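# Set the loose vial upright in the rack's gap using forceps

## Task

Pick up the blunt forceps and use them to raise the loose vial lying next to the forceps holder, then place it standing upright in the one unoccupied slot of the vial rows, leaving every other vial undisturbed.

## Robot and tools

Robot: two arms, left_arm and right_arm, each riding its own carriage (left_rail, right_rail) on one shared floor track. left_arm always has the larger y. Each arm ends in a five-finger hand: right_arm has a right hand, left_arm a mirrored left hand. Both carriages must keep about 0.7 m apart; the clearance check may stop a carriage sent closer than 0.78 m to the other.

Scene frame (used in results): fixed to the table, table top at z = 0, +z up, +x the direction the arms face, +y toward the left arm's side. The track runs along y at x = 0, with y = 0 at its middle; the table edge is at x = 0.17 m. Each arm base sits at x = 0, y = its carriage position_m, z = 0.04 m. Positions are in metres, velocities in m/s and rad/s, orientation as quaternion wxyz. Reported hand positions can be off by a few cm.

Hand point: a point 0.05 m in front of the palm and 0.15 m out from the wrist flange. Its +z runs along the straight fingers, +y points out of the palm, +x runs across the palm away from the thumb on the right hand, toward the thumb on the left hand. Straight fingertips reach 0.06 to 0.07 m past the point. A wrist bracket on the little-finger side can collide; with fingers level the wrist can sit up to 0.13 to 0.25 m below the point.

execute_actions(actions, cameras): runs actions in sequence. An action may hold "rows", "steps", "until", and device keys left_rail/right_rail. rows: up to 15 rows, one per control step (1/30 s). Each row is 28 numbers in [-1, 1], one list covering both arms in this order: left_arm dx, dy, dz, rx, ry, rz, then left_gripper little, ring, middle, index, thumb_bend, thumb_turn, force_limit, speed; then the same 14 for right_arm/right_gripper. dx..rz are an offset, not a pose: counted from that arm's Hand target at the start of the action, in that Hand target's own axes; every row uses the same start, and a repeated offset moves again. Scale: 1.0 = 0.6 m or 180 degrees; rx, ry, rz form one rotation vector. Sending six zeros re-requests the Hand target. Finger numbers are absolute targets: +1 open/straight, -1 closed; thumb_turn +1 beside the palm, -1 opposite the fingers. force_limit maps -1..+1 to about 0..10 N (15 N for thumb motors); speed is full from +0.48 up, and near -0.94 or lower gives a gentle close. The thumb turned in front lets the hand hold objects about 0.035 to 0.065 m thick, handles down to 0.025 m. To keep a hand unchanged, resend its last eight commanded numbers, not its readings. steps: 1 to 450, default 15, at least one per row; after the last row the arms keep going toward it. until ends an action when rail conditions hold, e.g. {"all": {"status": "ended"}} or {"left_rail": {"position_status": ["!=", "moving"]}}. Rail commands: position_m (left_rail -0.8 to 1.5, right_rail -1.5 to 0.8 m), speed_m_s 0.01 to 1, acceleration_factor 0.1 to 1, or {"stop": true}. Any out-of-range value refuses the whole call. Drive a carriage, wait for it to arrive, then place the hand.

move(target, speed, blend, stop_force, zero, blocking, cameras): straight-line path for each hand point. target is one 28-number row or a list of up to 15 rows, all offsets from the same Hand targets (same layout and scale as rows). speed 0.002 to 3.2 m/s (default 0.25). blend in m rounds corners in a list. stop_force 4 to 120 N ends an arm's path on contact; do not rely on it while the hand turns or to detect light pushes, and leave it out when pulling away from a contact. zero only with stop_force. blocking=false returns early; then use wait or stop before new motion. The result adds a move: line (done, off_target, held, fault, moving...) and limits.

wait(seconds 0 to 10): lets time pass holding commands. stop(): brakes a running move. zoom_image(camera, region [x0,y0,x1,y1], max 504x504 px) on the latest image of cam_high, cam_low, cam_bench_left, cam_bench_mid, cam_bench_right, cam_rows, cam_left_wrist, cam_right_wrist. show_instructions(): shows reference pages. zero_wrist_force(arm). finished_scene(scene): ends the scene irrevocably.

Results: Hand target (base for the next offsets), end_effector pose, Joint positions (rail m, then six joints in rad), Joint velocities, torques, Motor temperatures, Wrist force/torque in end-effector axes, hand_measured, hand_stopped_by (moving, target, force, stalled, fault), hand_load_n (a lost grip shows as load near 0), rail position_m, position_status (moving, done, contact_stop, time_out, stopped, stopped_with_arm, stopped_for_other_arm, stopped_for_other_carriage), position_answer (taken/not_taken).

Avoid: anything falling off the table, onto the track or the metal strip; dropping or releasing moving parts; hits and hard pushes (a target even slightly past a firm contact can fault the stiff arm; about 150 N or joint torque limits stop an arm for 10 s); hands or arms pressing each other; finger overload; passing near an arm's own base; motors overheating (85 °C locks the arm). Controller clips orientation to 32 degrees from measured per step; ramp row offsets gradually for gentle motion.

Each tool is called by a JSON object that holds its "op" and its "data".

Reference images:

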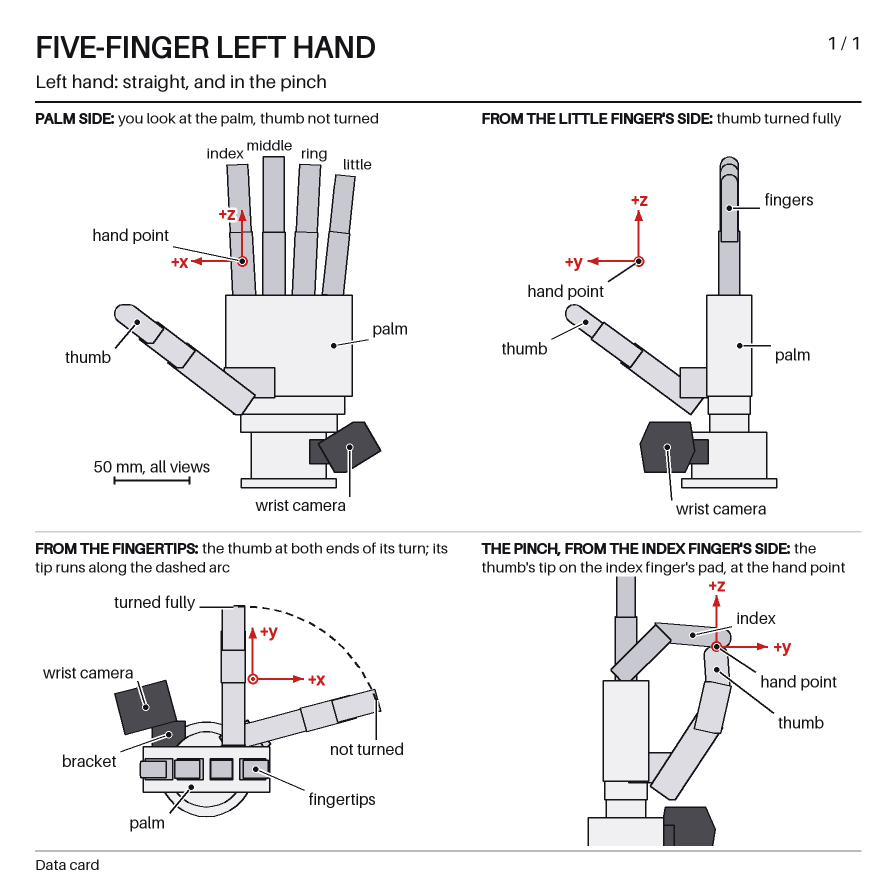

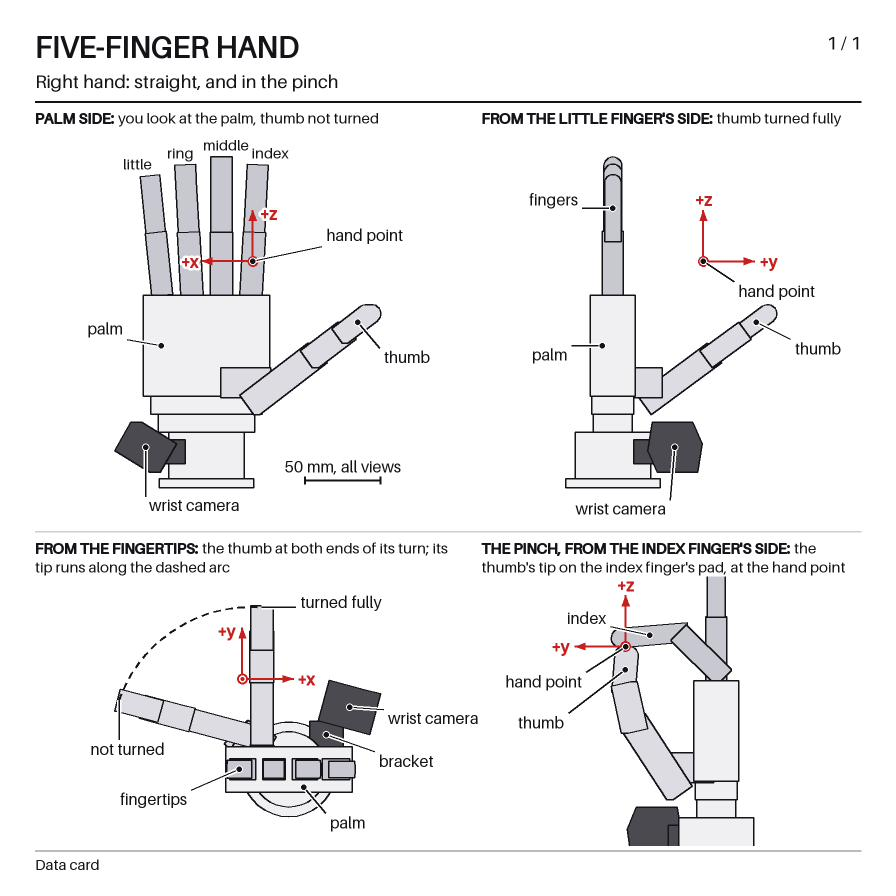

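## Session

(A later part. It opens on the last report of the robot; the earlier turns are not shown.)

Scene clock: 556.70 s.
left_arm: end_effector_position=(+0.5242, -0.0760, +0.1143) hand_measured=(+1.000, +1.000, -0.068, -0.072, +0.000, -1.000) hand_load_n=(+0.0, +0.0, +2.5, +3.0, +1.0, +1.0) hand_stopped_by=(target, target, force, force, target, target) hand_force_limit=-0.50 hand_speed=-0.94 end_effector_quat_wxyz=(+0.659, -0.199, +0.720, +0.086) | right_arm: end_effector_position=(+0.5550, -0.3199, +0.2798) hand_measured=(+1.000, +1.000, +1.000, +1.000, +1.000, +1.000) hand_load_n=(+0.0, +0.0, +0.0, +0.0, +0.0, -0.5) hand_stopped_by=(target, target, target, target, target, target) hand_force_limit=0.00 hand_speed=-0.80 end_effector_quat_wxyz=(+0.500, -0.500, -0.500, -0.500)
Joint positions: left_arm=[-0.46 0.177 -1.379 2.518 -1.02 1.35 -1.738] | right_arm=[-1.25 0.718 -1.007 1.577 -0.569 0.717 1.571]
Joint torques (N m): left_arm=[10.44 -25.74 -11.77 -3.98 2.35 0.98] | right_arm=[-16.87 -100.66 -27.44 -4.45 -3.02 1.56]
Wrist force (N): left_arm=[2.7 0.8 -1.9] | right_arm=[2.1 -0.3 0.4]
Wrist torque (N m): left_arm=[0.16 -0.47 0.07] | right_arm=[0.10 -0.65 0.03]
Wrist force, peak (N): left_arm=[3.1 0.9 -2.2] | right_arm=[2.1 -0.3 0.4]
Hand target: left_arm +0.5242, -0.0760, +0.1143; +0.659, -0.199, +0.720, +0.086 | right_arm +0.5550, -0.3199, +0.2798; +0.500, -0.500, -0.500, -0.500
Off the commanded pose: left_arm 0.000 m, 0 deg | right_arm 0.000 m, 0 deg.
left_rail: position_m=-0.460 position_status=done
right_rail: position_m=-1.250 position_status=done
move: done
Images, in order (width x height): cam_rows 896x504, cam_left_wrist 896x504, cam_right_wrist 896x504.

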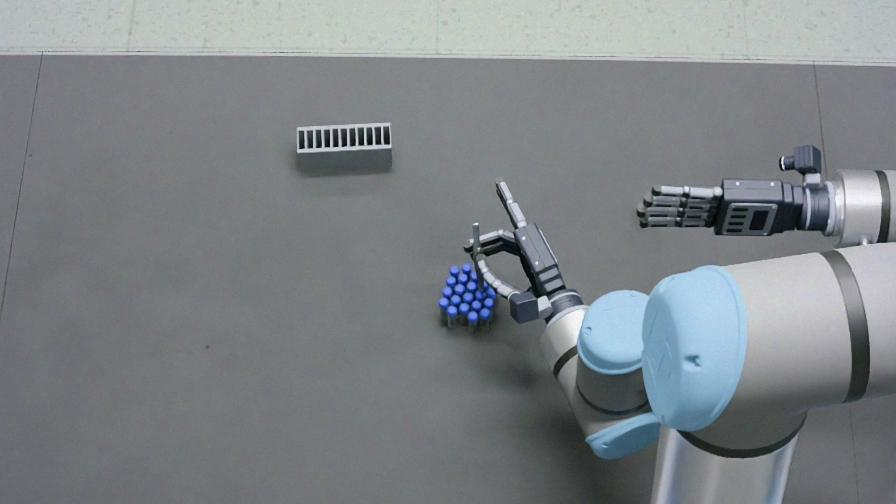

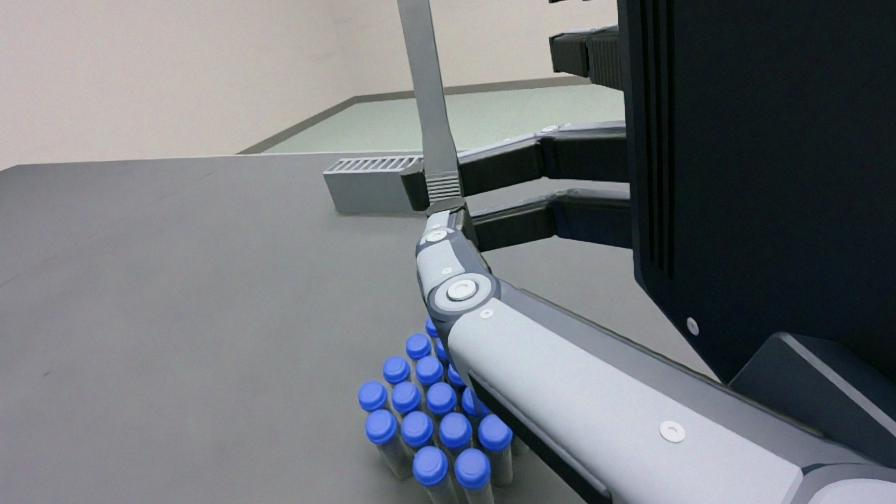

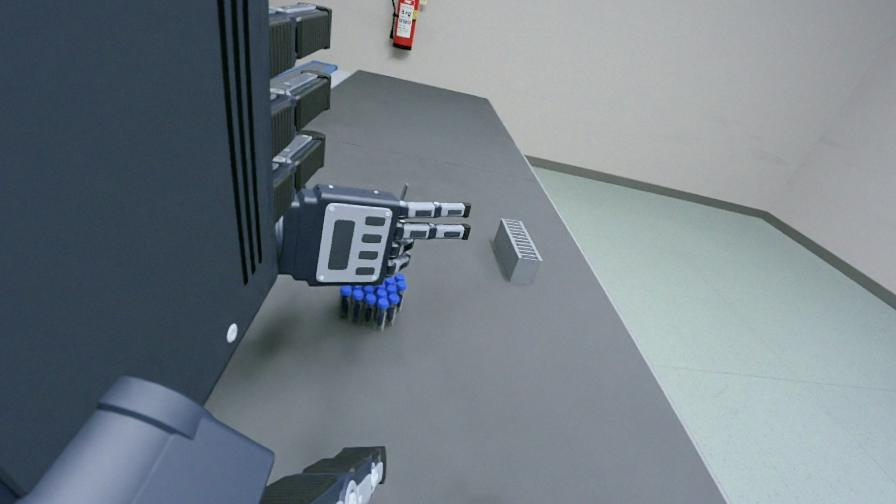

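{"op": "move", "data": {"target": [0.0033,0.00046,0.0004,0,0,0,1,1,-0.07,-0.08,0,-1,-0.5,-0.94,0,0,0,0,0,0,1,1,1,1,1,1,0,-0.8], "speed": 0.005, "stop_force": 4, "cameras": ["cam_left_wrist","cam_right_wrist","cam_rows","cam_bench_right"]}}

{"op": "zoom_image", "data": {"camera": "cam_right_wrist", "region": [352, 258, 388, 308]}}

{"op": "zoom_image", "data": {"camera": "cam_rows", "region": [469, 276, 495, 306]}}

{"op": "zoom_image", "data": {"camera": "cam_left_wrist", "region": [400, 340, 520, 480]}}

Scene clock: 563.17 s.
left_arm: end_effector_position=(+0.5242, -0.0760, +0.1122) hand_measured=(+1.000, +1.000, -0.068, -0.072, +0.000, -1.000) hand_load_n=(+0.0, +0.0, +3.0, +2.5, +1.0, +1.0) hand_stopped_by=(target, target, force, force, target, target) hand_force_limit=-0.50 hand_speed=-0.94 end_effector_quat_wxyz=(+0.659, -0.199, +0.720, +0.086) | right_arm: end_effector_position=(+0.5550, -0.3199, +0.2798) hand_measured=(+1.000, +1.000, +1.000, +1.000, +1.000, +1.000) hand_load_n=(+0.0, +0.0, +0.0, +0.0, +0.0, +0.0) hand_stopped_by=(target, target, target, target, target, target) hand_force_limit=0.00 hand_speed=-0.80 end_effector_quat_wxyz=(+0.500, -0.500, -0.500, -0.500)
Joint positions: left_arm=[-0.46 0.177 -1.374 2.519 -1.026 1.35 -1.738] | right_arm=[-1.25 0.718 -1.007 1.577 -0.569 0.717 1.571]
Joint torques (N m): left_arm=[-1.29 -24.46 -10.53 -3.7 -2.34 0.91] | right_arm=[-18.88 -100.7 -26.96 -4.49 -2.94 1.94]
Wrist force (N): left_arm=[1.9 1.0 -1.9] | right_arm=[1.5 0.2 -0.2]
Wrist torque (N m): left_arm=[0.21 -0.45 0.06] | right_arm=[0.22 -0.55 0.02]
Wrist force, peak (N): left_arm=[2.9 1.0 -2.1] | right_arm=[2.2 0.4 0.1]
Hand target: left_arm +0.5242, -0.0760, +0.1122; +0.659, -0.199, +0.720, +0.086 | right_arm +0.5550, -0.3199, +0.2798; +0.500, -0.500, -0.500, -0.500
Off the commanded pose: left_arm 0.000 m, 0 deg | right_arm 0.000 m, 0 deg.
left_rail: position_m=-0.460 position_status=done
right_rail: position_m=-1.250 position_status=done
move: done
Images, in order (width x height): cam_bench_right 896x504, cam_rows 896x504, cam_left_wrist 896x504, cam_right_wrist 896x504.

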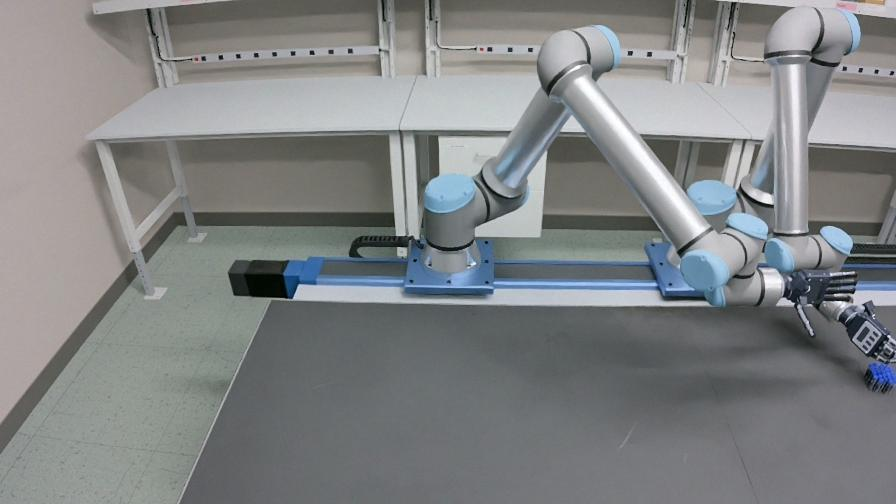

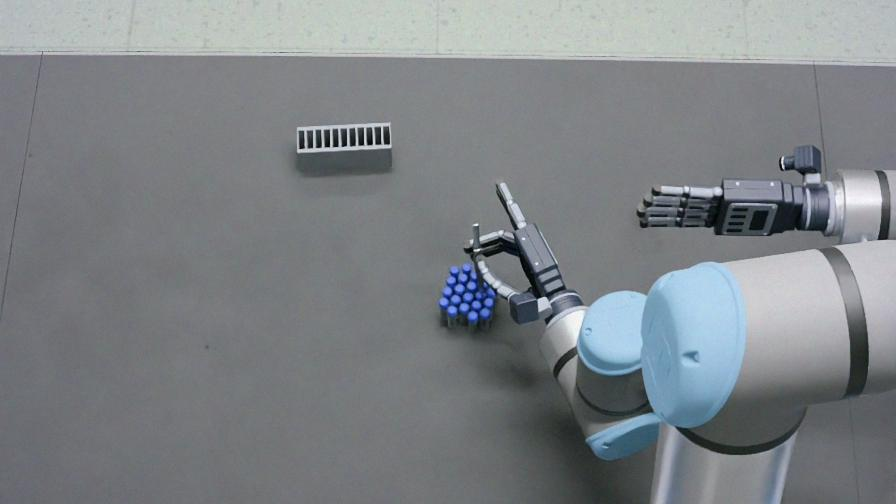

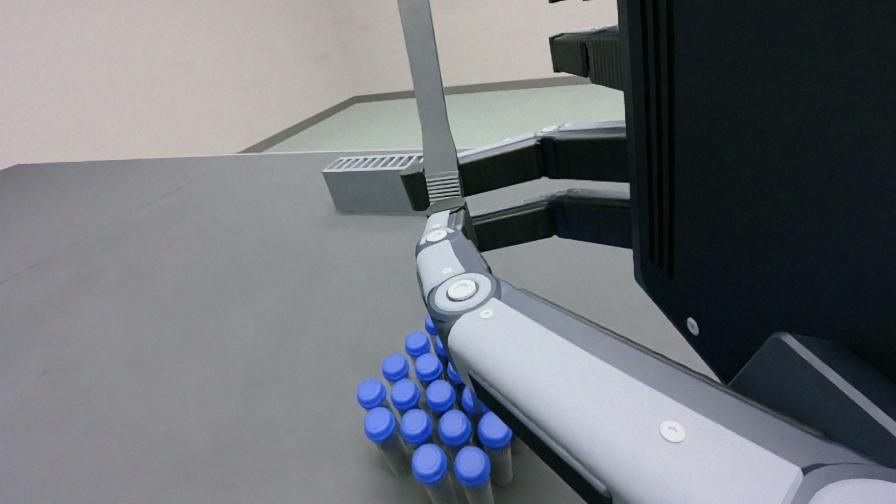

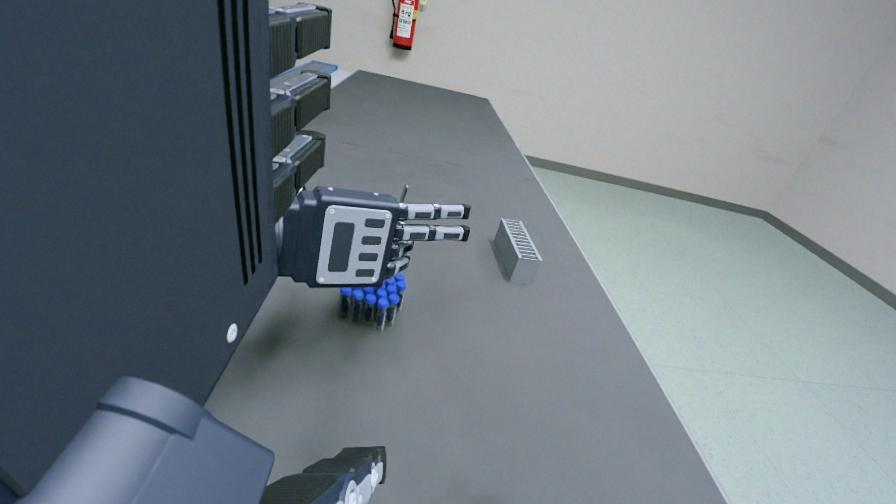

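Scaled by 10.080.

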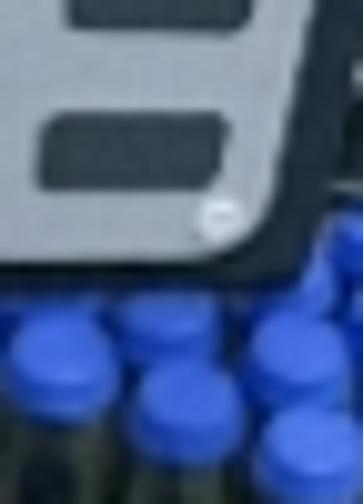

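Scaled by 16.800.

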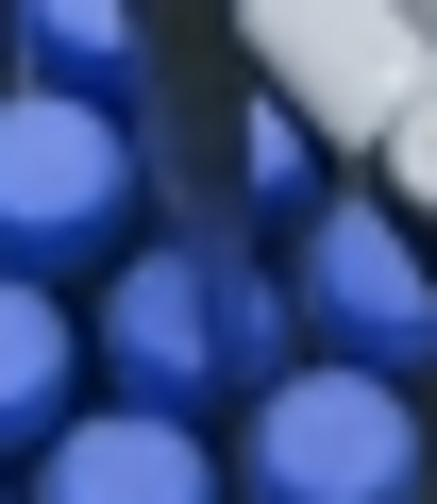

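Scaled by 3.600.

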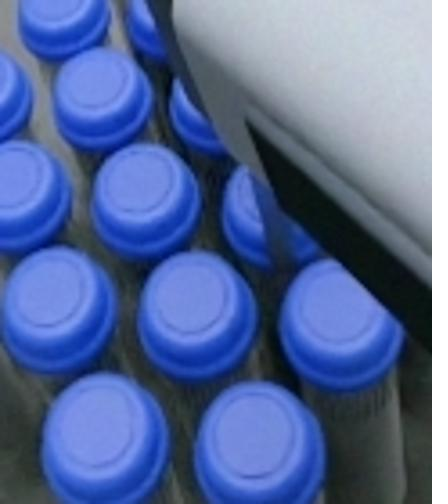

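{"op": "move", "data": {"target": [-0.0008,-0.0001,-0.0001,0,0,0,1,1,-0.055,-0.065,0,-1,-0.5,-0.94,0,0,0,0,0,0,1,1,1,1,1,1,0,-0.8], "speed": 0.005, "cameras": ["cam_left_wrist","cam_right_wrist","cam_rows"]}}

{"op": "zoom_image", "data": {"camera": "cam_rows", "region": [469, 276, 495, 306]}}

{"op": "zoom_image", "data": {"camera": "cam_left_wrist", "region": [400, 340, 520, 480]}}

Scene clock: 567.00 s.
left_arm: end_effector_position=(+0.5242, -0.0760, +0.1127) hand_measured=(+1.000, +1.000, -0.054, -0.064, +0.000, -1.000) hand_load_n=(+0.0, +0.0, +1.0, +1.5, +0.5, +0.5) hand_stopped_by=(target, target, target, target, target, target) hand_force_limit=-0.50 hand_speed=-0.94 end_effector_quat_wxyz=(+0.659, -0.199, +0.720, +0.086) | right_arm: end_effector_position=(+0.5550, -0.3199, +0.2798) hand_measured=(+1.000, +1.000, +1.000, +1.000, +1.000, +1.000) hand_load_n=(+0.0, +0.0, +0.0, +0.5, +0.0, +0.0) hand_stopped_by=(target, target, target, target, target, target) hand_force_limit=0.00 hand_speed=-0.80 end_effector_quat_wxyz=(+0.500, -0.500, -0.500, -0.500)
Joint positions: left_arm=[-0.46 0.177 -1.375 2.519 -1.024 1.35 -1.738] | right_arm=[-1.25 0.718 -1.007 1.577 -0.569 0.717 1.571]
Joint torques (N m): left_arm=[-0.91 -46.05 -26.66 1.21 -1.64 0.31] | right_arm=[-17.13 -100.07 -26.02 -4.61 -2.58 1.67]
Wrist force (N): left_arm=[2.8 1.0 -1.5] | right_arm=[1.7 0.4 0.3]
Wrist torque (N m): left_arm=[0.16 -0.46 0.08] | right_arm=[0.23 -0.60 0.03]
Wrist force, peak (N): left_arm=[3.1 0.9 -1.7] | right_arm=[2.2 0.2 0.1]
Hand target: left_arm +0.5242, -0.0760, +0.1127; +0.659, -0.199, +0.720, +0.086 | right_arm +0.5550, -0.3199, +0.2798; +0.500, -0.500, -0.500, -0.500
Off the commanded pose: left_arm 0.000 m, 0 deg | right_arm 0.000 m, 0 deg.
left_rail: position_m=-0.460 position_status=done
right_rail: position_m=-1.250 position_status=done
move: done
Images, in order (width x height): cam_rows 896x504, cam_left_wrist 896x504, cam_right_wrist 896x504.

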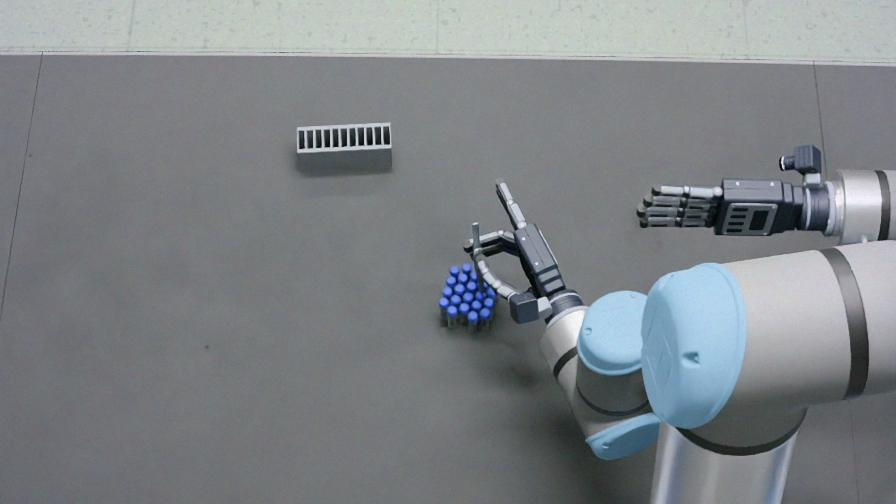

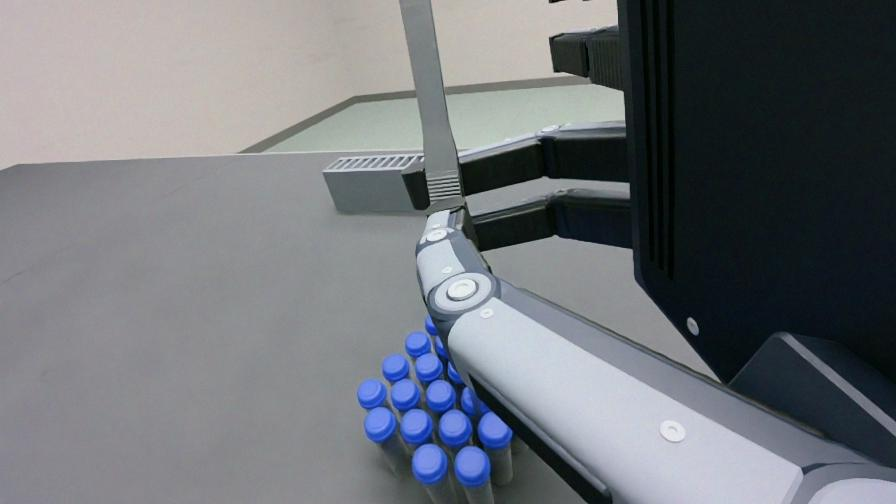

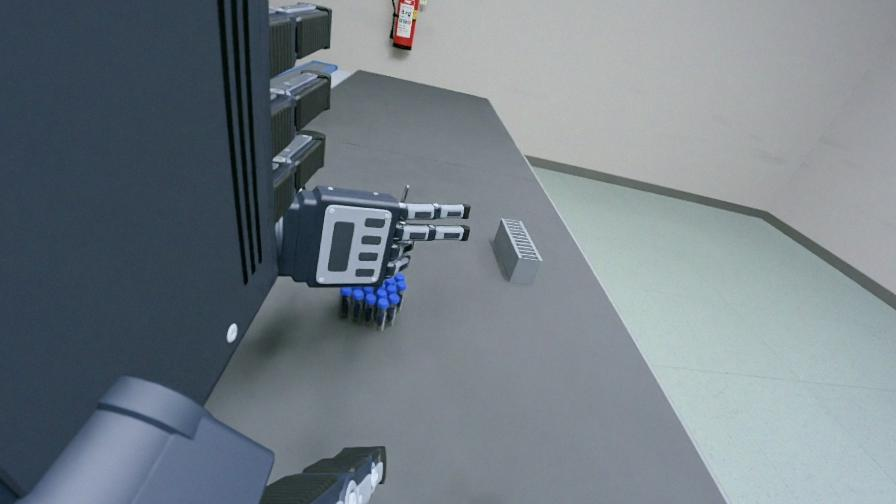

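Scaled by 16.800.

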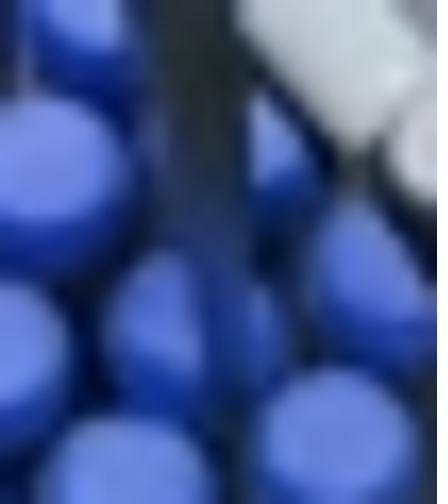

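Scaled by 3.600.

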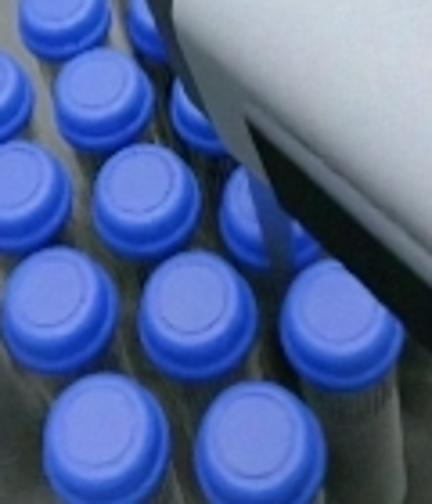

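{"op": "move", "data": {"target": [0,0,0,0,0,0,1,1,-0.042,-0.052,0,-1,-0.5,-0.94,0,0,0,0,0,0,1,1,1,1,1,1,0,-0.8], "speed": 0.005, "cameras": ["cam_left_wrist","cam_rows"]}}

{"op": "zoom_image", "data": {"camera": "cam_rows", "region": [469, 276, 495, 306]}}

{"op": "zoom_image", "data": {"camera": "cam_left_wrist", "region": [400, 340, 520, 480]}}

Scene clock: 570.00 s.
left_arm: end_effector_position=(+0.5242, -0.0760, +0.1127) hand_measured=(+1.000, +1.000, -0.042, -0.052, +0.000, -1.000) hand_load_n=(+0.0, -0.5, +0.0, +0.5, +0.5, +0.0) hand_stopped_by=(target, target, target, target, target, target) hand_force_limit=-0.50 hand_speed=-0.94 end_effector_quat_wxyz=(+0.659, -0.199, +0.720, +0.086) | right_arm: end_effector_position=(+0.5550, -0.3199, +0.2798) hand_measured=(+1.000, +1.000, +1.000, +1.000, +1.000, +1.000) hand_load_n=(+0.0, +0.0, +0.0, +0.0, +0.0, +0.0) hand_stopped_by=(target, target, target, target, target, target) hand_force_limit=0.00 hand_speed=-0.80 end_effector_quat_wxyz=(+0.500, -0.500, -0.500, -0.500)
Joint positions: left_arm=[-0.46 0.177 -1.375 2.519 -1.024 1.35 -1.738] | right_arm=[-1.25 0.718 -1.007 1.577 -0.569 0.717 1.571]
Joint torques (N m): left_arm=[12.26 -45.84 -27.38 1.28 3.25 0.81] | right_arm=[-19.8 -96.9 -28.31 -4.48 -2.54 2]
Wrist force (N): left_arm=[2.8 0.6 -1.8] | right_arm=[1.5 -0.1 0.4]
Wrist torque (N m): left_arm=[0.12 -0.47 0.09] | right_arm=[0.14 -0.57 0.01]
Wrist force, peak (N): left_arm=[3.1 0.7 -1.9] | right_arm=[2.0 -0.1 0.8]
Hand target: left_arm +0.5242, -0.0760, +0.1127; +0.659, -0.199, +0.720, +0.086 | right_arm +0.5550, -0.3199, +0.2798; +0.500, -0.500, -0.500, -0.500
Off the commanded pose: left_arm 0.000 m, 0 deg | right_arm 0.000 m, 0 deg.
left_rail: position_m=-0.460 position_status=done
right_rail: position_m=-1.250 position_status=done
move: done
Images, in order (width x height): cam_rows 896x504, cam_left_wrist 896x504.

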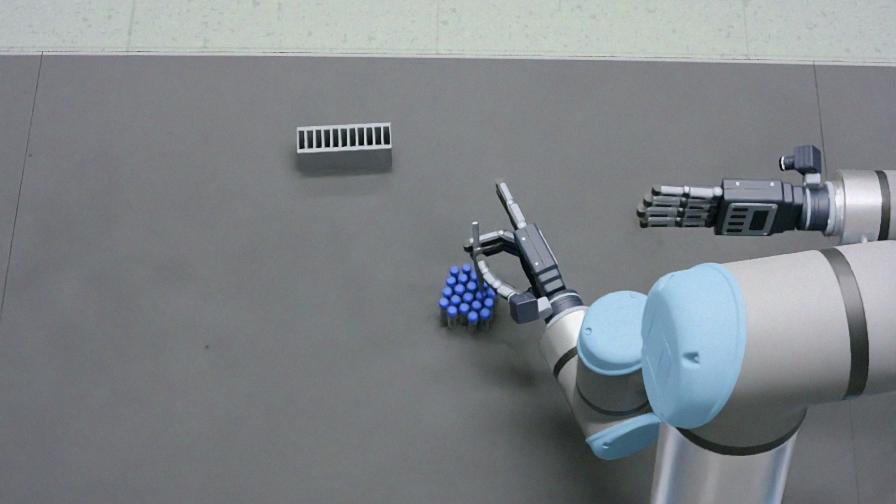

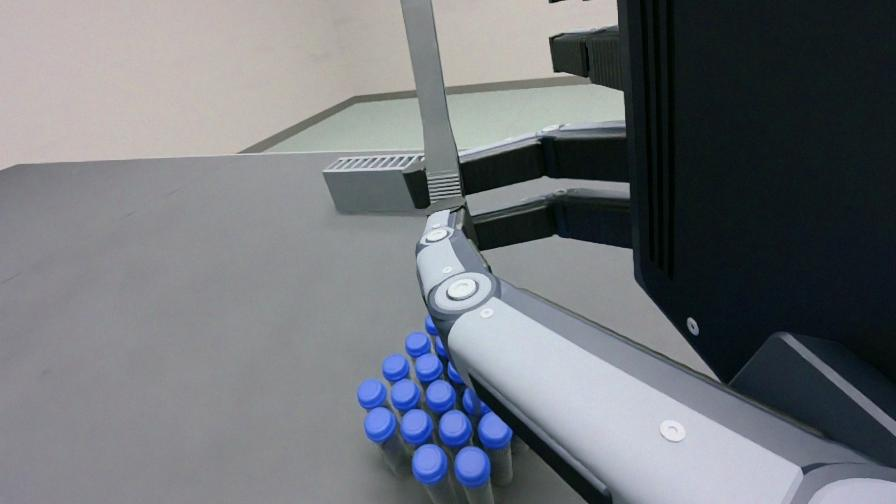

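Scaled by 16.800.

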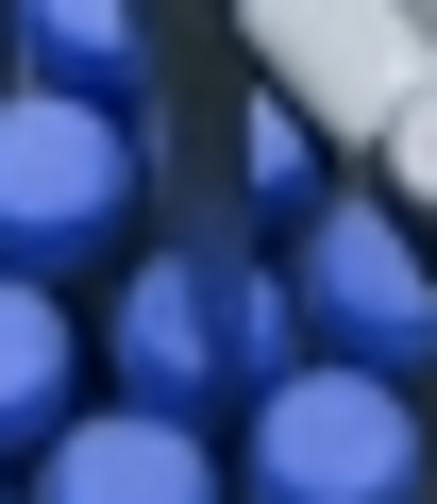

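Scaled by 3.600.

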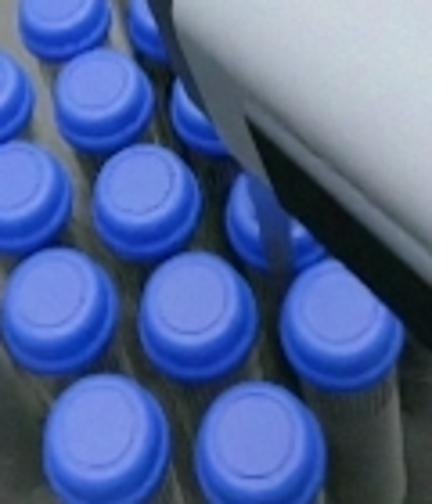

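{"op": "move", "data": {"target": [-0.0131,-0.00184,-0.0016,0,0,0,1,1,-0.042,-0.052,0,-1,-0.5,-0.94,0,0,0,0,0,0,1,1,1,1,1,1,0,-0.8], "speed": 0.015, "cameras": ["cam_left_wrist","cam_rows","cam_right_wrist"]}}

{"op": "zoom_image", "data": {"camera": "cam_rows", "region": [462, 270, 506, 314]}}

{"op": "zoom_image", "data": {"camera": "cam_left_wrist", "region": [400, 340, 520, 480]}}

{"op": "zoom_image", "data": {"camera": "cam_right_wrist", "region": [350, 245, 394, 310]}}

Scene clock: 573.93 s.
left_arm: end_effector_position=(+0.5242, -0.0760, +0.1207) hand_measured=(+1.000, +1.000, -0.042, -0.052, +0.000, -1.000) hand_load_n=(+0.0, +0.0, +0.0, +0.5, +0.5, +0.5) hand_stopped_by=(target, target, target, target, target, target) hand_force_limit=-0.50 hand_speed=-0.94 end_effector_quat_wxyz=(+0.659, -0.199, +0.720, +0.086) | right_arm: end_effector_position=(+0.5550, -0.3199, +0.2798) hand_measured=(+1.000, +1.000, +1.000, +1.000, +1.000, +1.000) hand_load_n=(+0.0, +0.0, +0.0, +0.0, +0.0, +0.0) hand_stopped_by=(target, target, target, target, target, target) hand_force_limit=0.00 hand_speed=-0.80 end_effector_quat_wxyz=(+0.500, -0.500, -0.500, -0.500)
Joint positions: left_arm=[-0.46 0.177 -1.395 2.516 -1.001 1.35 -1.738] | right_arm=[-1.25 0.718 -1.007 1.577 -0.569 0.717 1.571]
Joint torques (N m): left_arm=[10.59 -42.24 -28.34 1.23 2.9 0.8] | right_arm=[-18.39 -98.22 -26.83 -4.39 -2.48 1.32]
Wrist force (N): left_arm=[2.6 0.9 -1.8] | right_arm=[1.8 0.3 -0.3]
Wrist torque (N m): left_arm=[0.18 -0.45 0.07] | right_arm=[0.25 -0.59 0.04]
Wrist force, peak (N): left_arm=[3.4 0.4 -1.4] | right_arm=[2.2 -0.2 0.4]
Hand target: left_arm +0.5242, -0.0760, +0.1207; +0.659, -0.199, +0.720, +0.086 | right_arm +0.5550, -0.3199, +0.2798; +0.500, -0.500, -0.500, -0.500
Off the commanded pose: left_arm 0.000 m, 0 deg | right_arm 0.000 m, 0 deg.
left_rail: position_m=-0.460 position_status=done
right_rail: position_m=-1.250 position_status=done
move: done
Images, in order (width x height): cam_rows 896x504, cam_left_wrist 896x504, cam_right_wrist 896x504.

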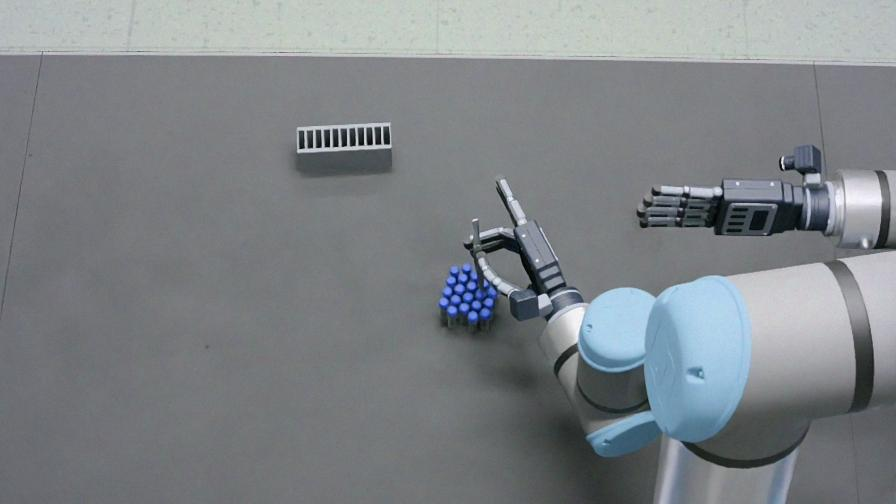

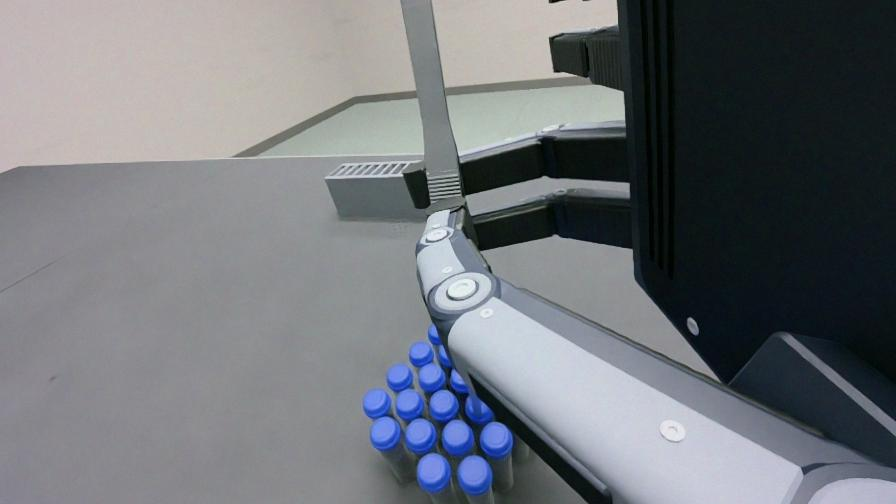

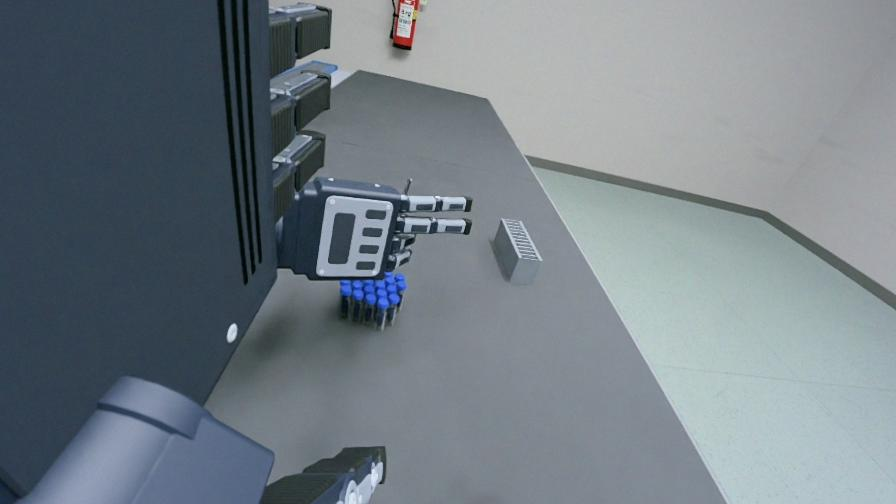

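Scaled by 11.455.

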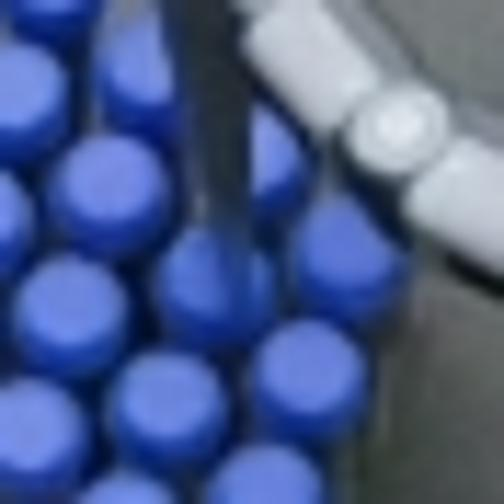

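Scaled by 3.600.

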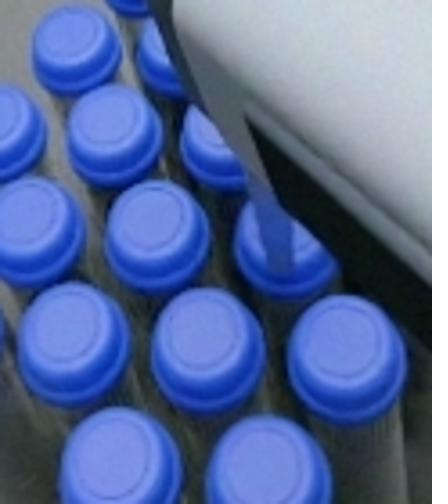

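Scaled by 7.754.

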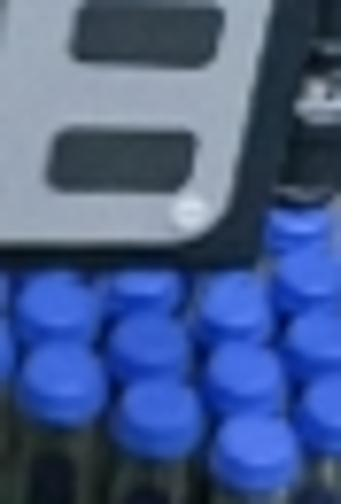

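{"op": "move", "data": {"target": [-0.0246,-0.00345,-0.0030,0,0,0,1,1,-0.042,-0.052,0,-1,-0.5,-0.94,0,0,0,0,0,0,1,1,1,1,1,1,0,-0.8], "speed": 0.02, "cameras": ["cam_left_wrist","cam_rows","cam_right_wrist"]}}

{"op": "zoom_image", "data": {"camera": "cam_left_wrist", "region": [400, 340, 520, 480]}}

{"op": "zoom_image", "data": {"camera": "cam_right_wrist", "region": [330, 225, 420, 335]}}

Scene clock: 576.93 s.
left_arm: end_effector_position=(+0.5241, -0.0760, +0.1357) hand_measured=(+1.000, +1.000, -0.042, -0.052, +0.000, -1.000) hand_load_n=(+0.0, +0.0, +0.0, +0.5, +0.0, +0.0) hand_stopped_by=(target, target, target, target, target, target) hand_force_limit=-0.50 hand_speed=-0.94 end_effector_quat_wxyz=(+0.659, -0.199, +0.720, +0.086) | right_arm: end_effector_position=(+0.5550, -0.3199, +0.2798) hand_measured=(+1.000, +1.000, +1.000, +1.000, +1.000, +1.000) hand_load_n=(+0.0, +0.0, +0.0, +0.0, +0.0, +0.0) hand_stopped_by=(target, target, target, target, target, target) hand_force_limit=0.00 hand_speed=-0.80 end_effector_quat_wxyz=(+0.500, -0.500, -0.500, -0.500)
Joint positions: left_arm=[-0.46 0.177 -1.433 2.509 -0.957 1.35 -1.738] | right_arm=[-1.25 0.718 -1.007 1.577 -0.569 0.717 1.571]
Joint torques (N m): left_arm=[11.7 -42.6 -29.53 1.23 3.29 -0.02] | right_arm=[-18.1 -102.3 -28.39 -4.45 -2.37 1.19]
Wrist force (N): left_arm=[2.8 0.7 -2.1] | right_arm=[1.6 0.1 -0.3]
Wrist torque (N m): left_arm=[0.16 -0.50 0.07] | right_arm=[0.20 -0.56 0.01]
Wrist force, peak (N): left_arm=[2.9 1.0 -1.9] | right_arm=[2.3 0.5 0.1]
Hand target: left_arm +0.5241, -0.0760, +0.1357; +0.659, -0.199, +0.720, +0.086 | right_arm +0.5550, -0.3199, +0.2798; +0.500, -0.500, -0.500, -0.500
Off the commanded pose: left_arm 0.000 m, 0 deg | right_arm 0.000 m, 0 deg.
left_rail: position_m=-0.460 position_status=done
right_rail: position_m=-1.250 position_status=done
move: done
Images, in order (width x height): cam_rows 896x504, cam_left_wrist 896x504, cam_right_wrist 896x504.

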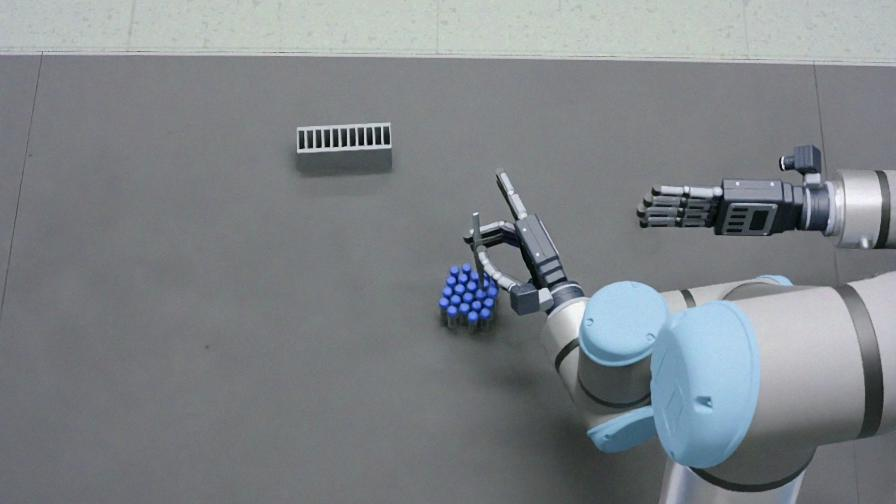

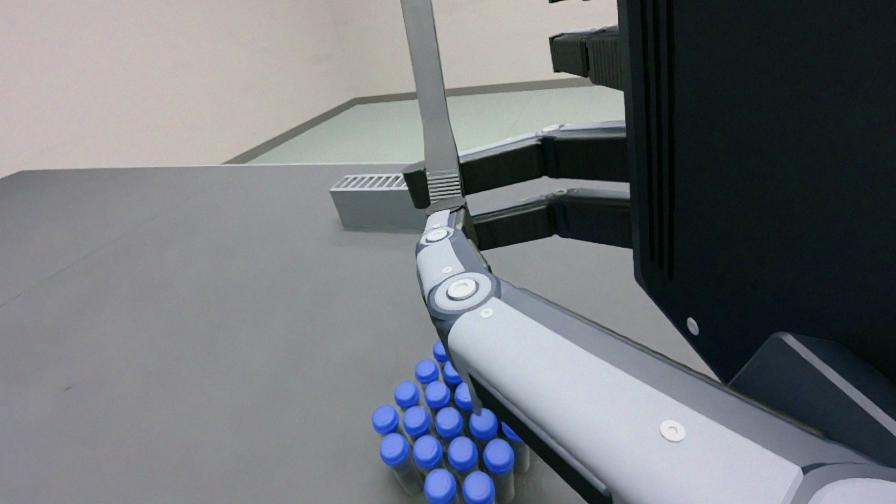

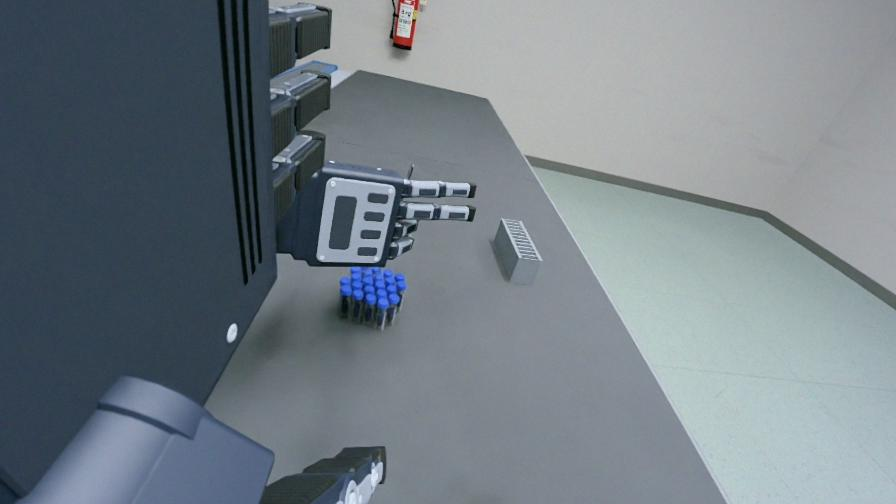

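Scaled by 3.600.

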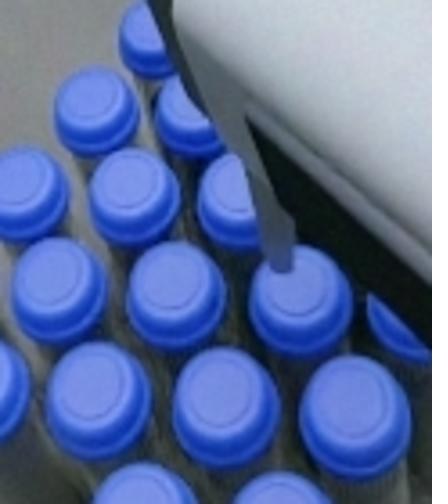

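Scaled by 4.582.

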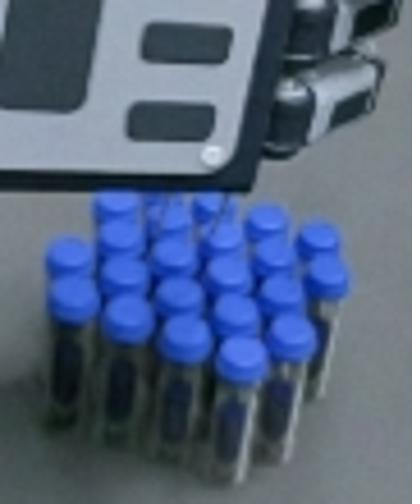

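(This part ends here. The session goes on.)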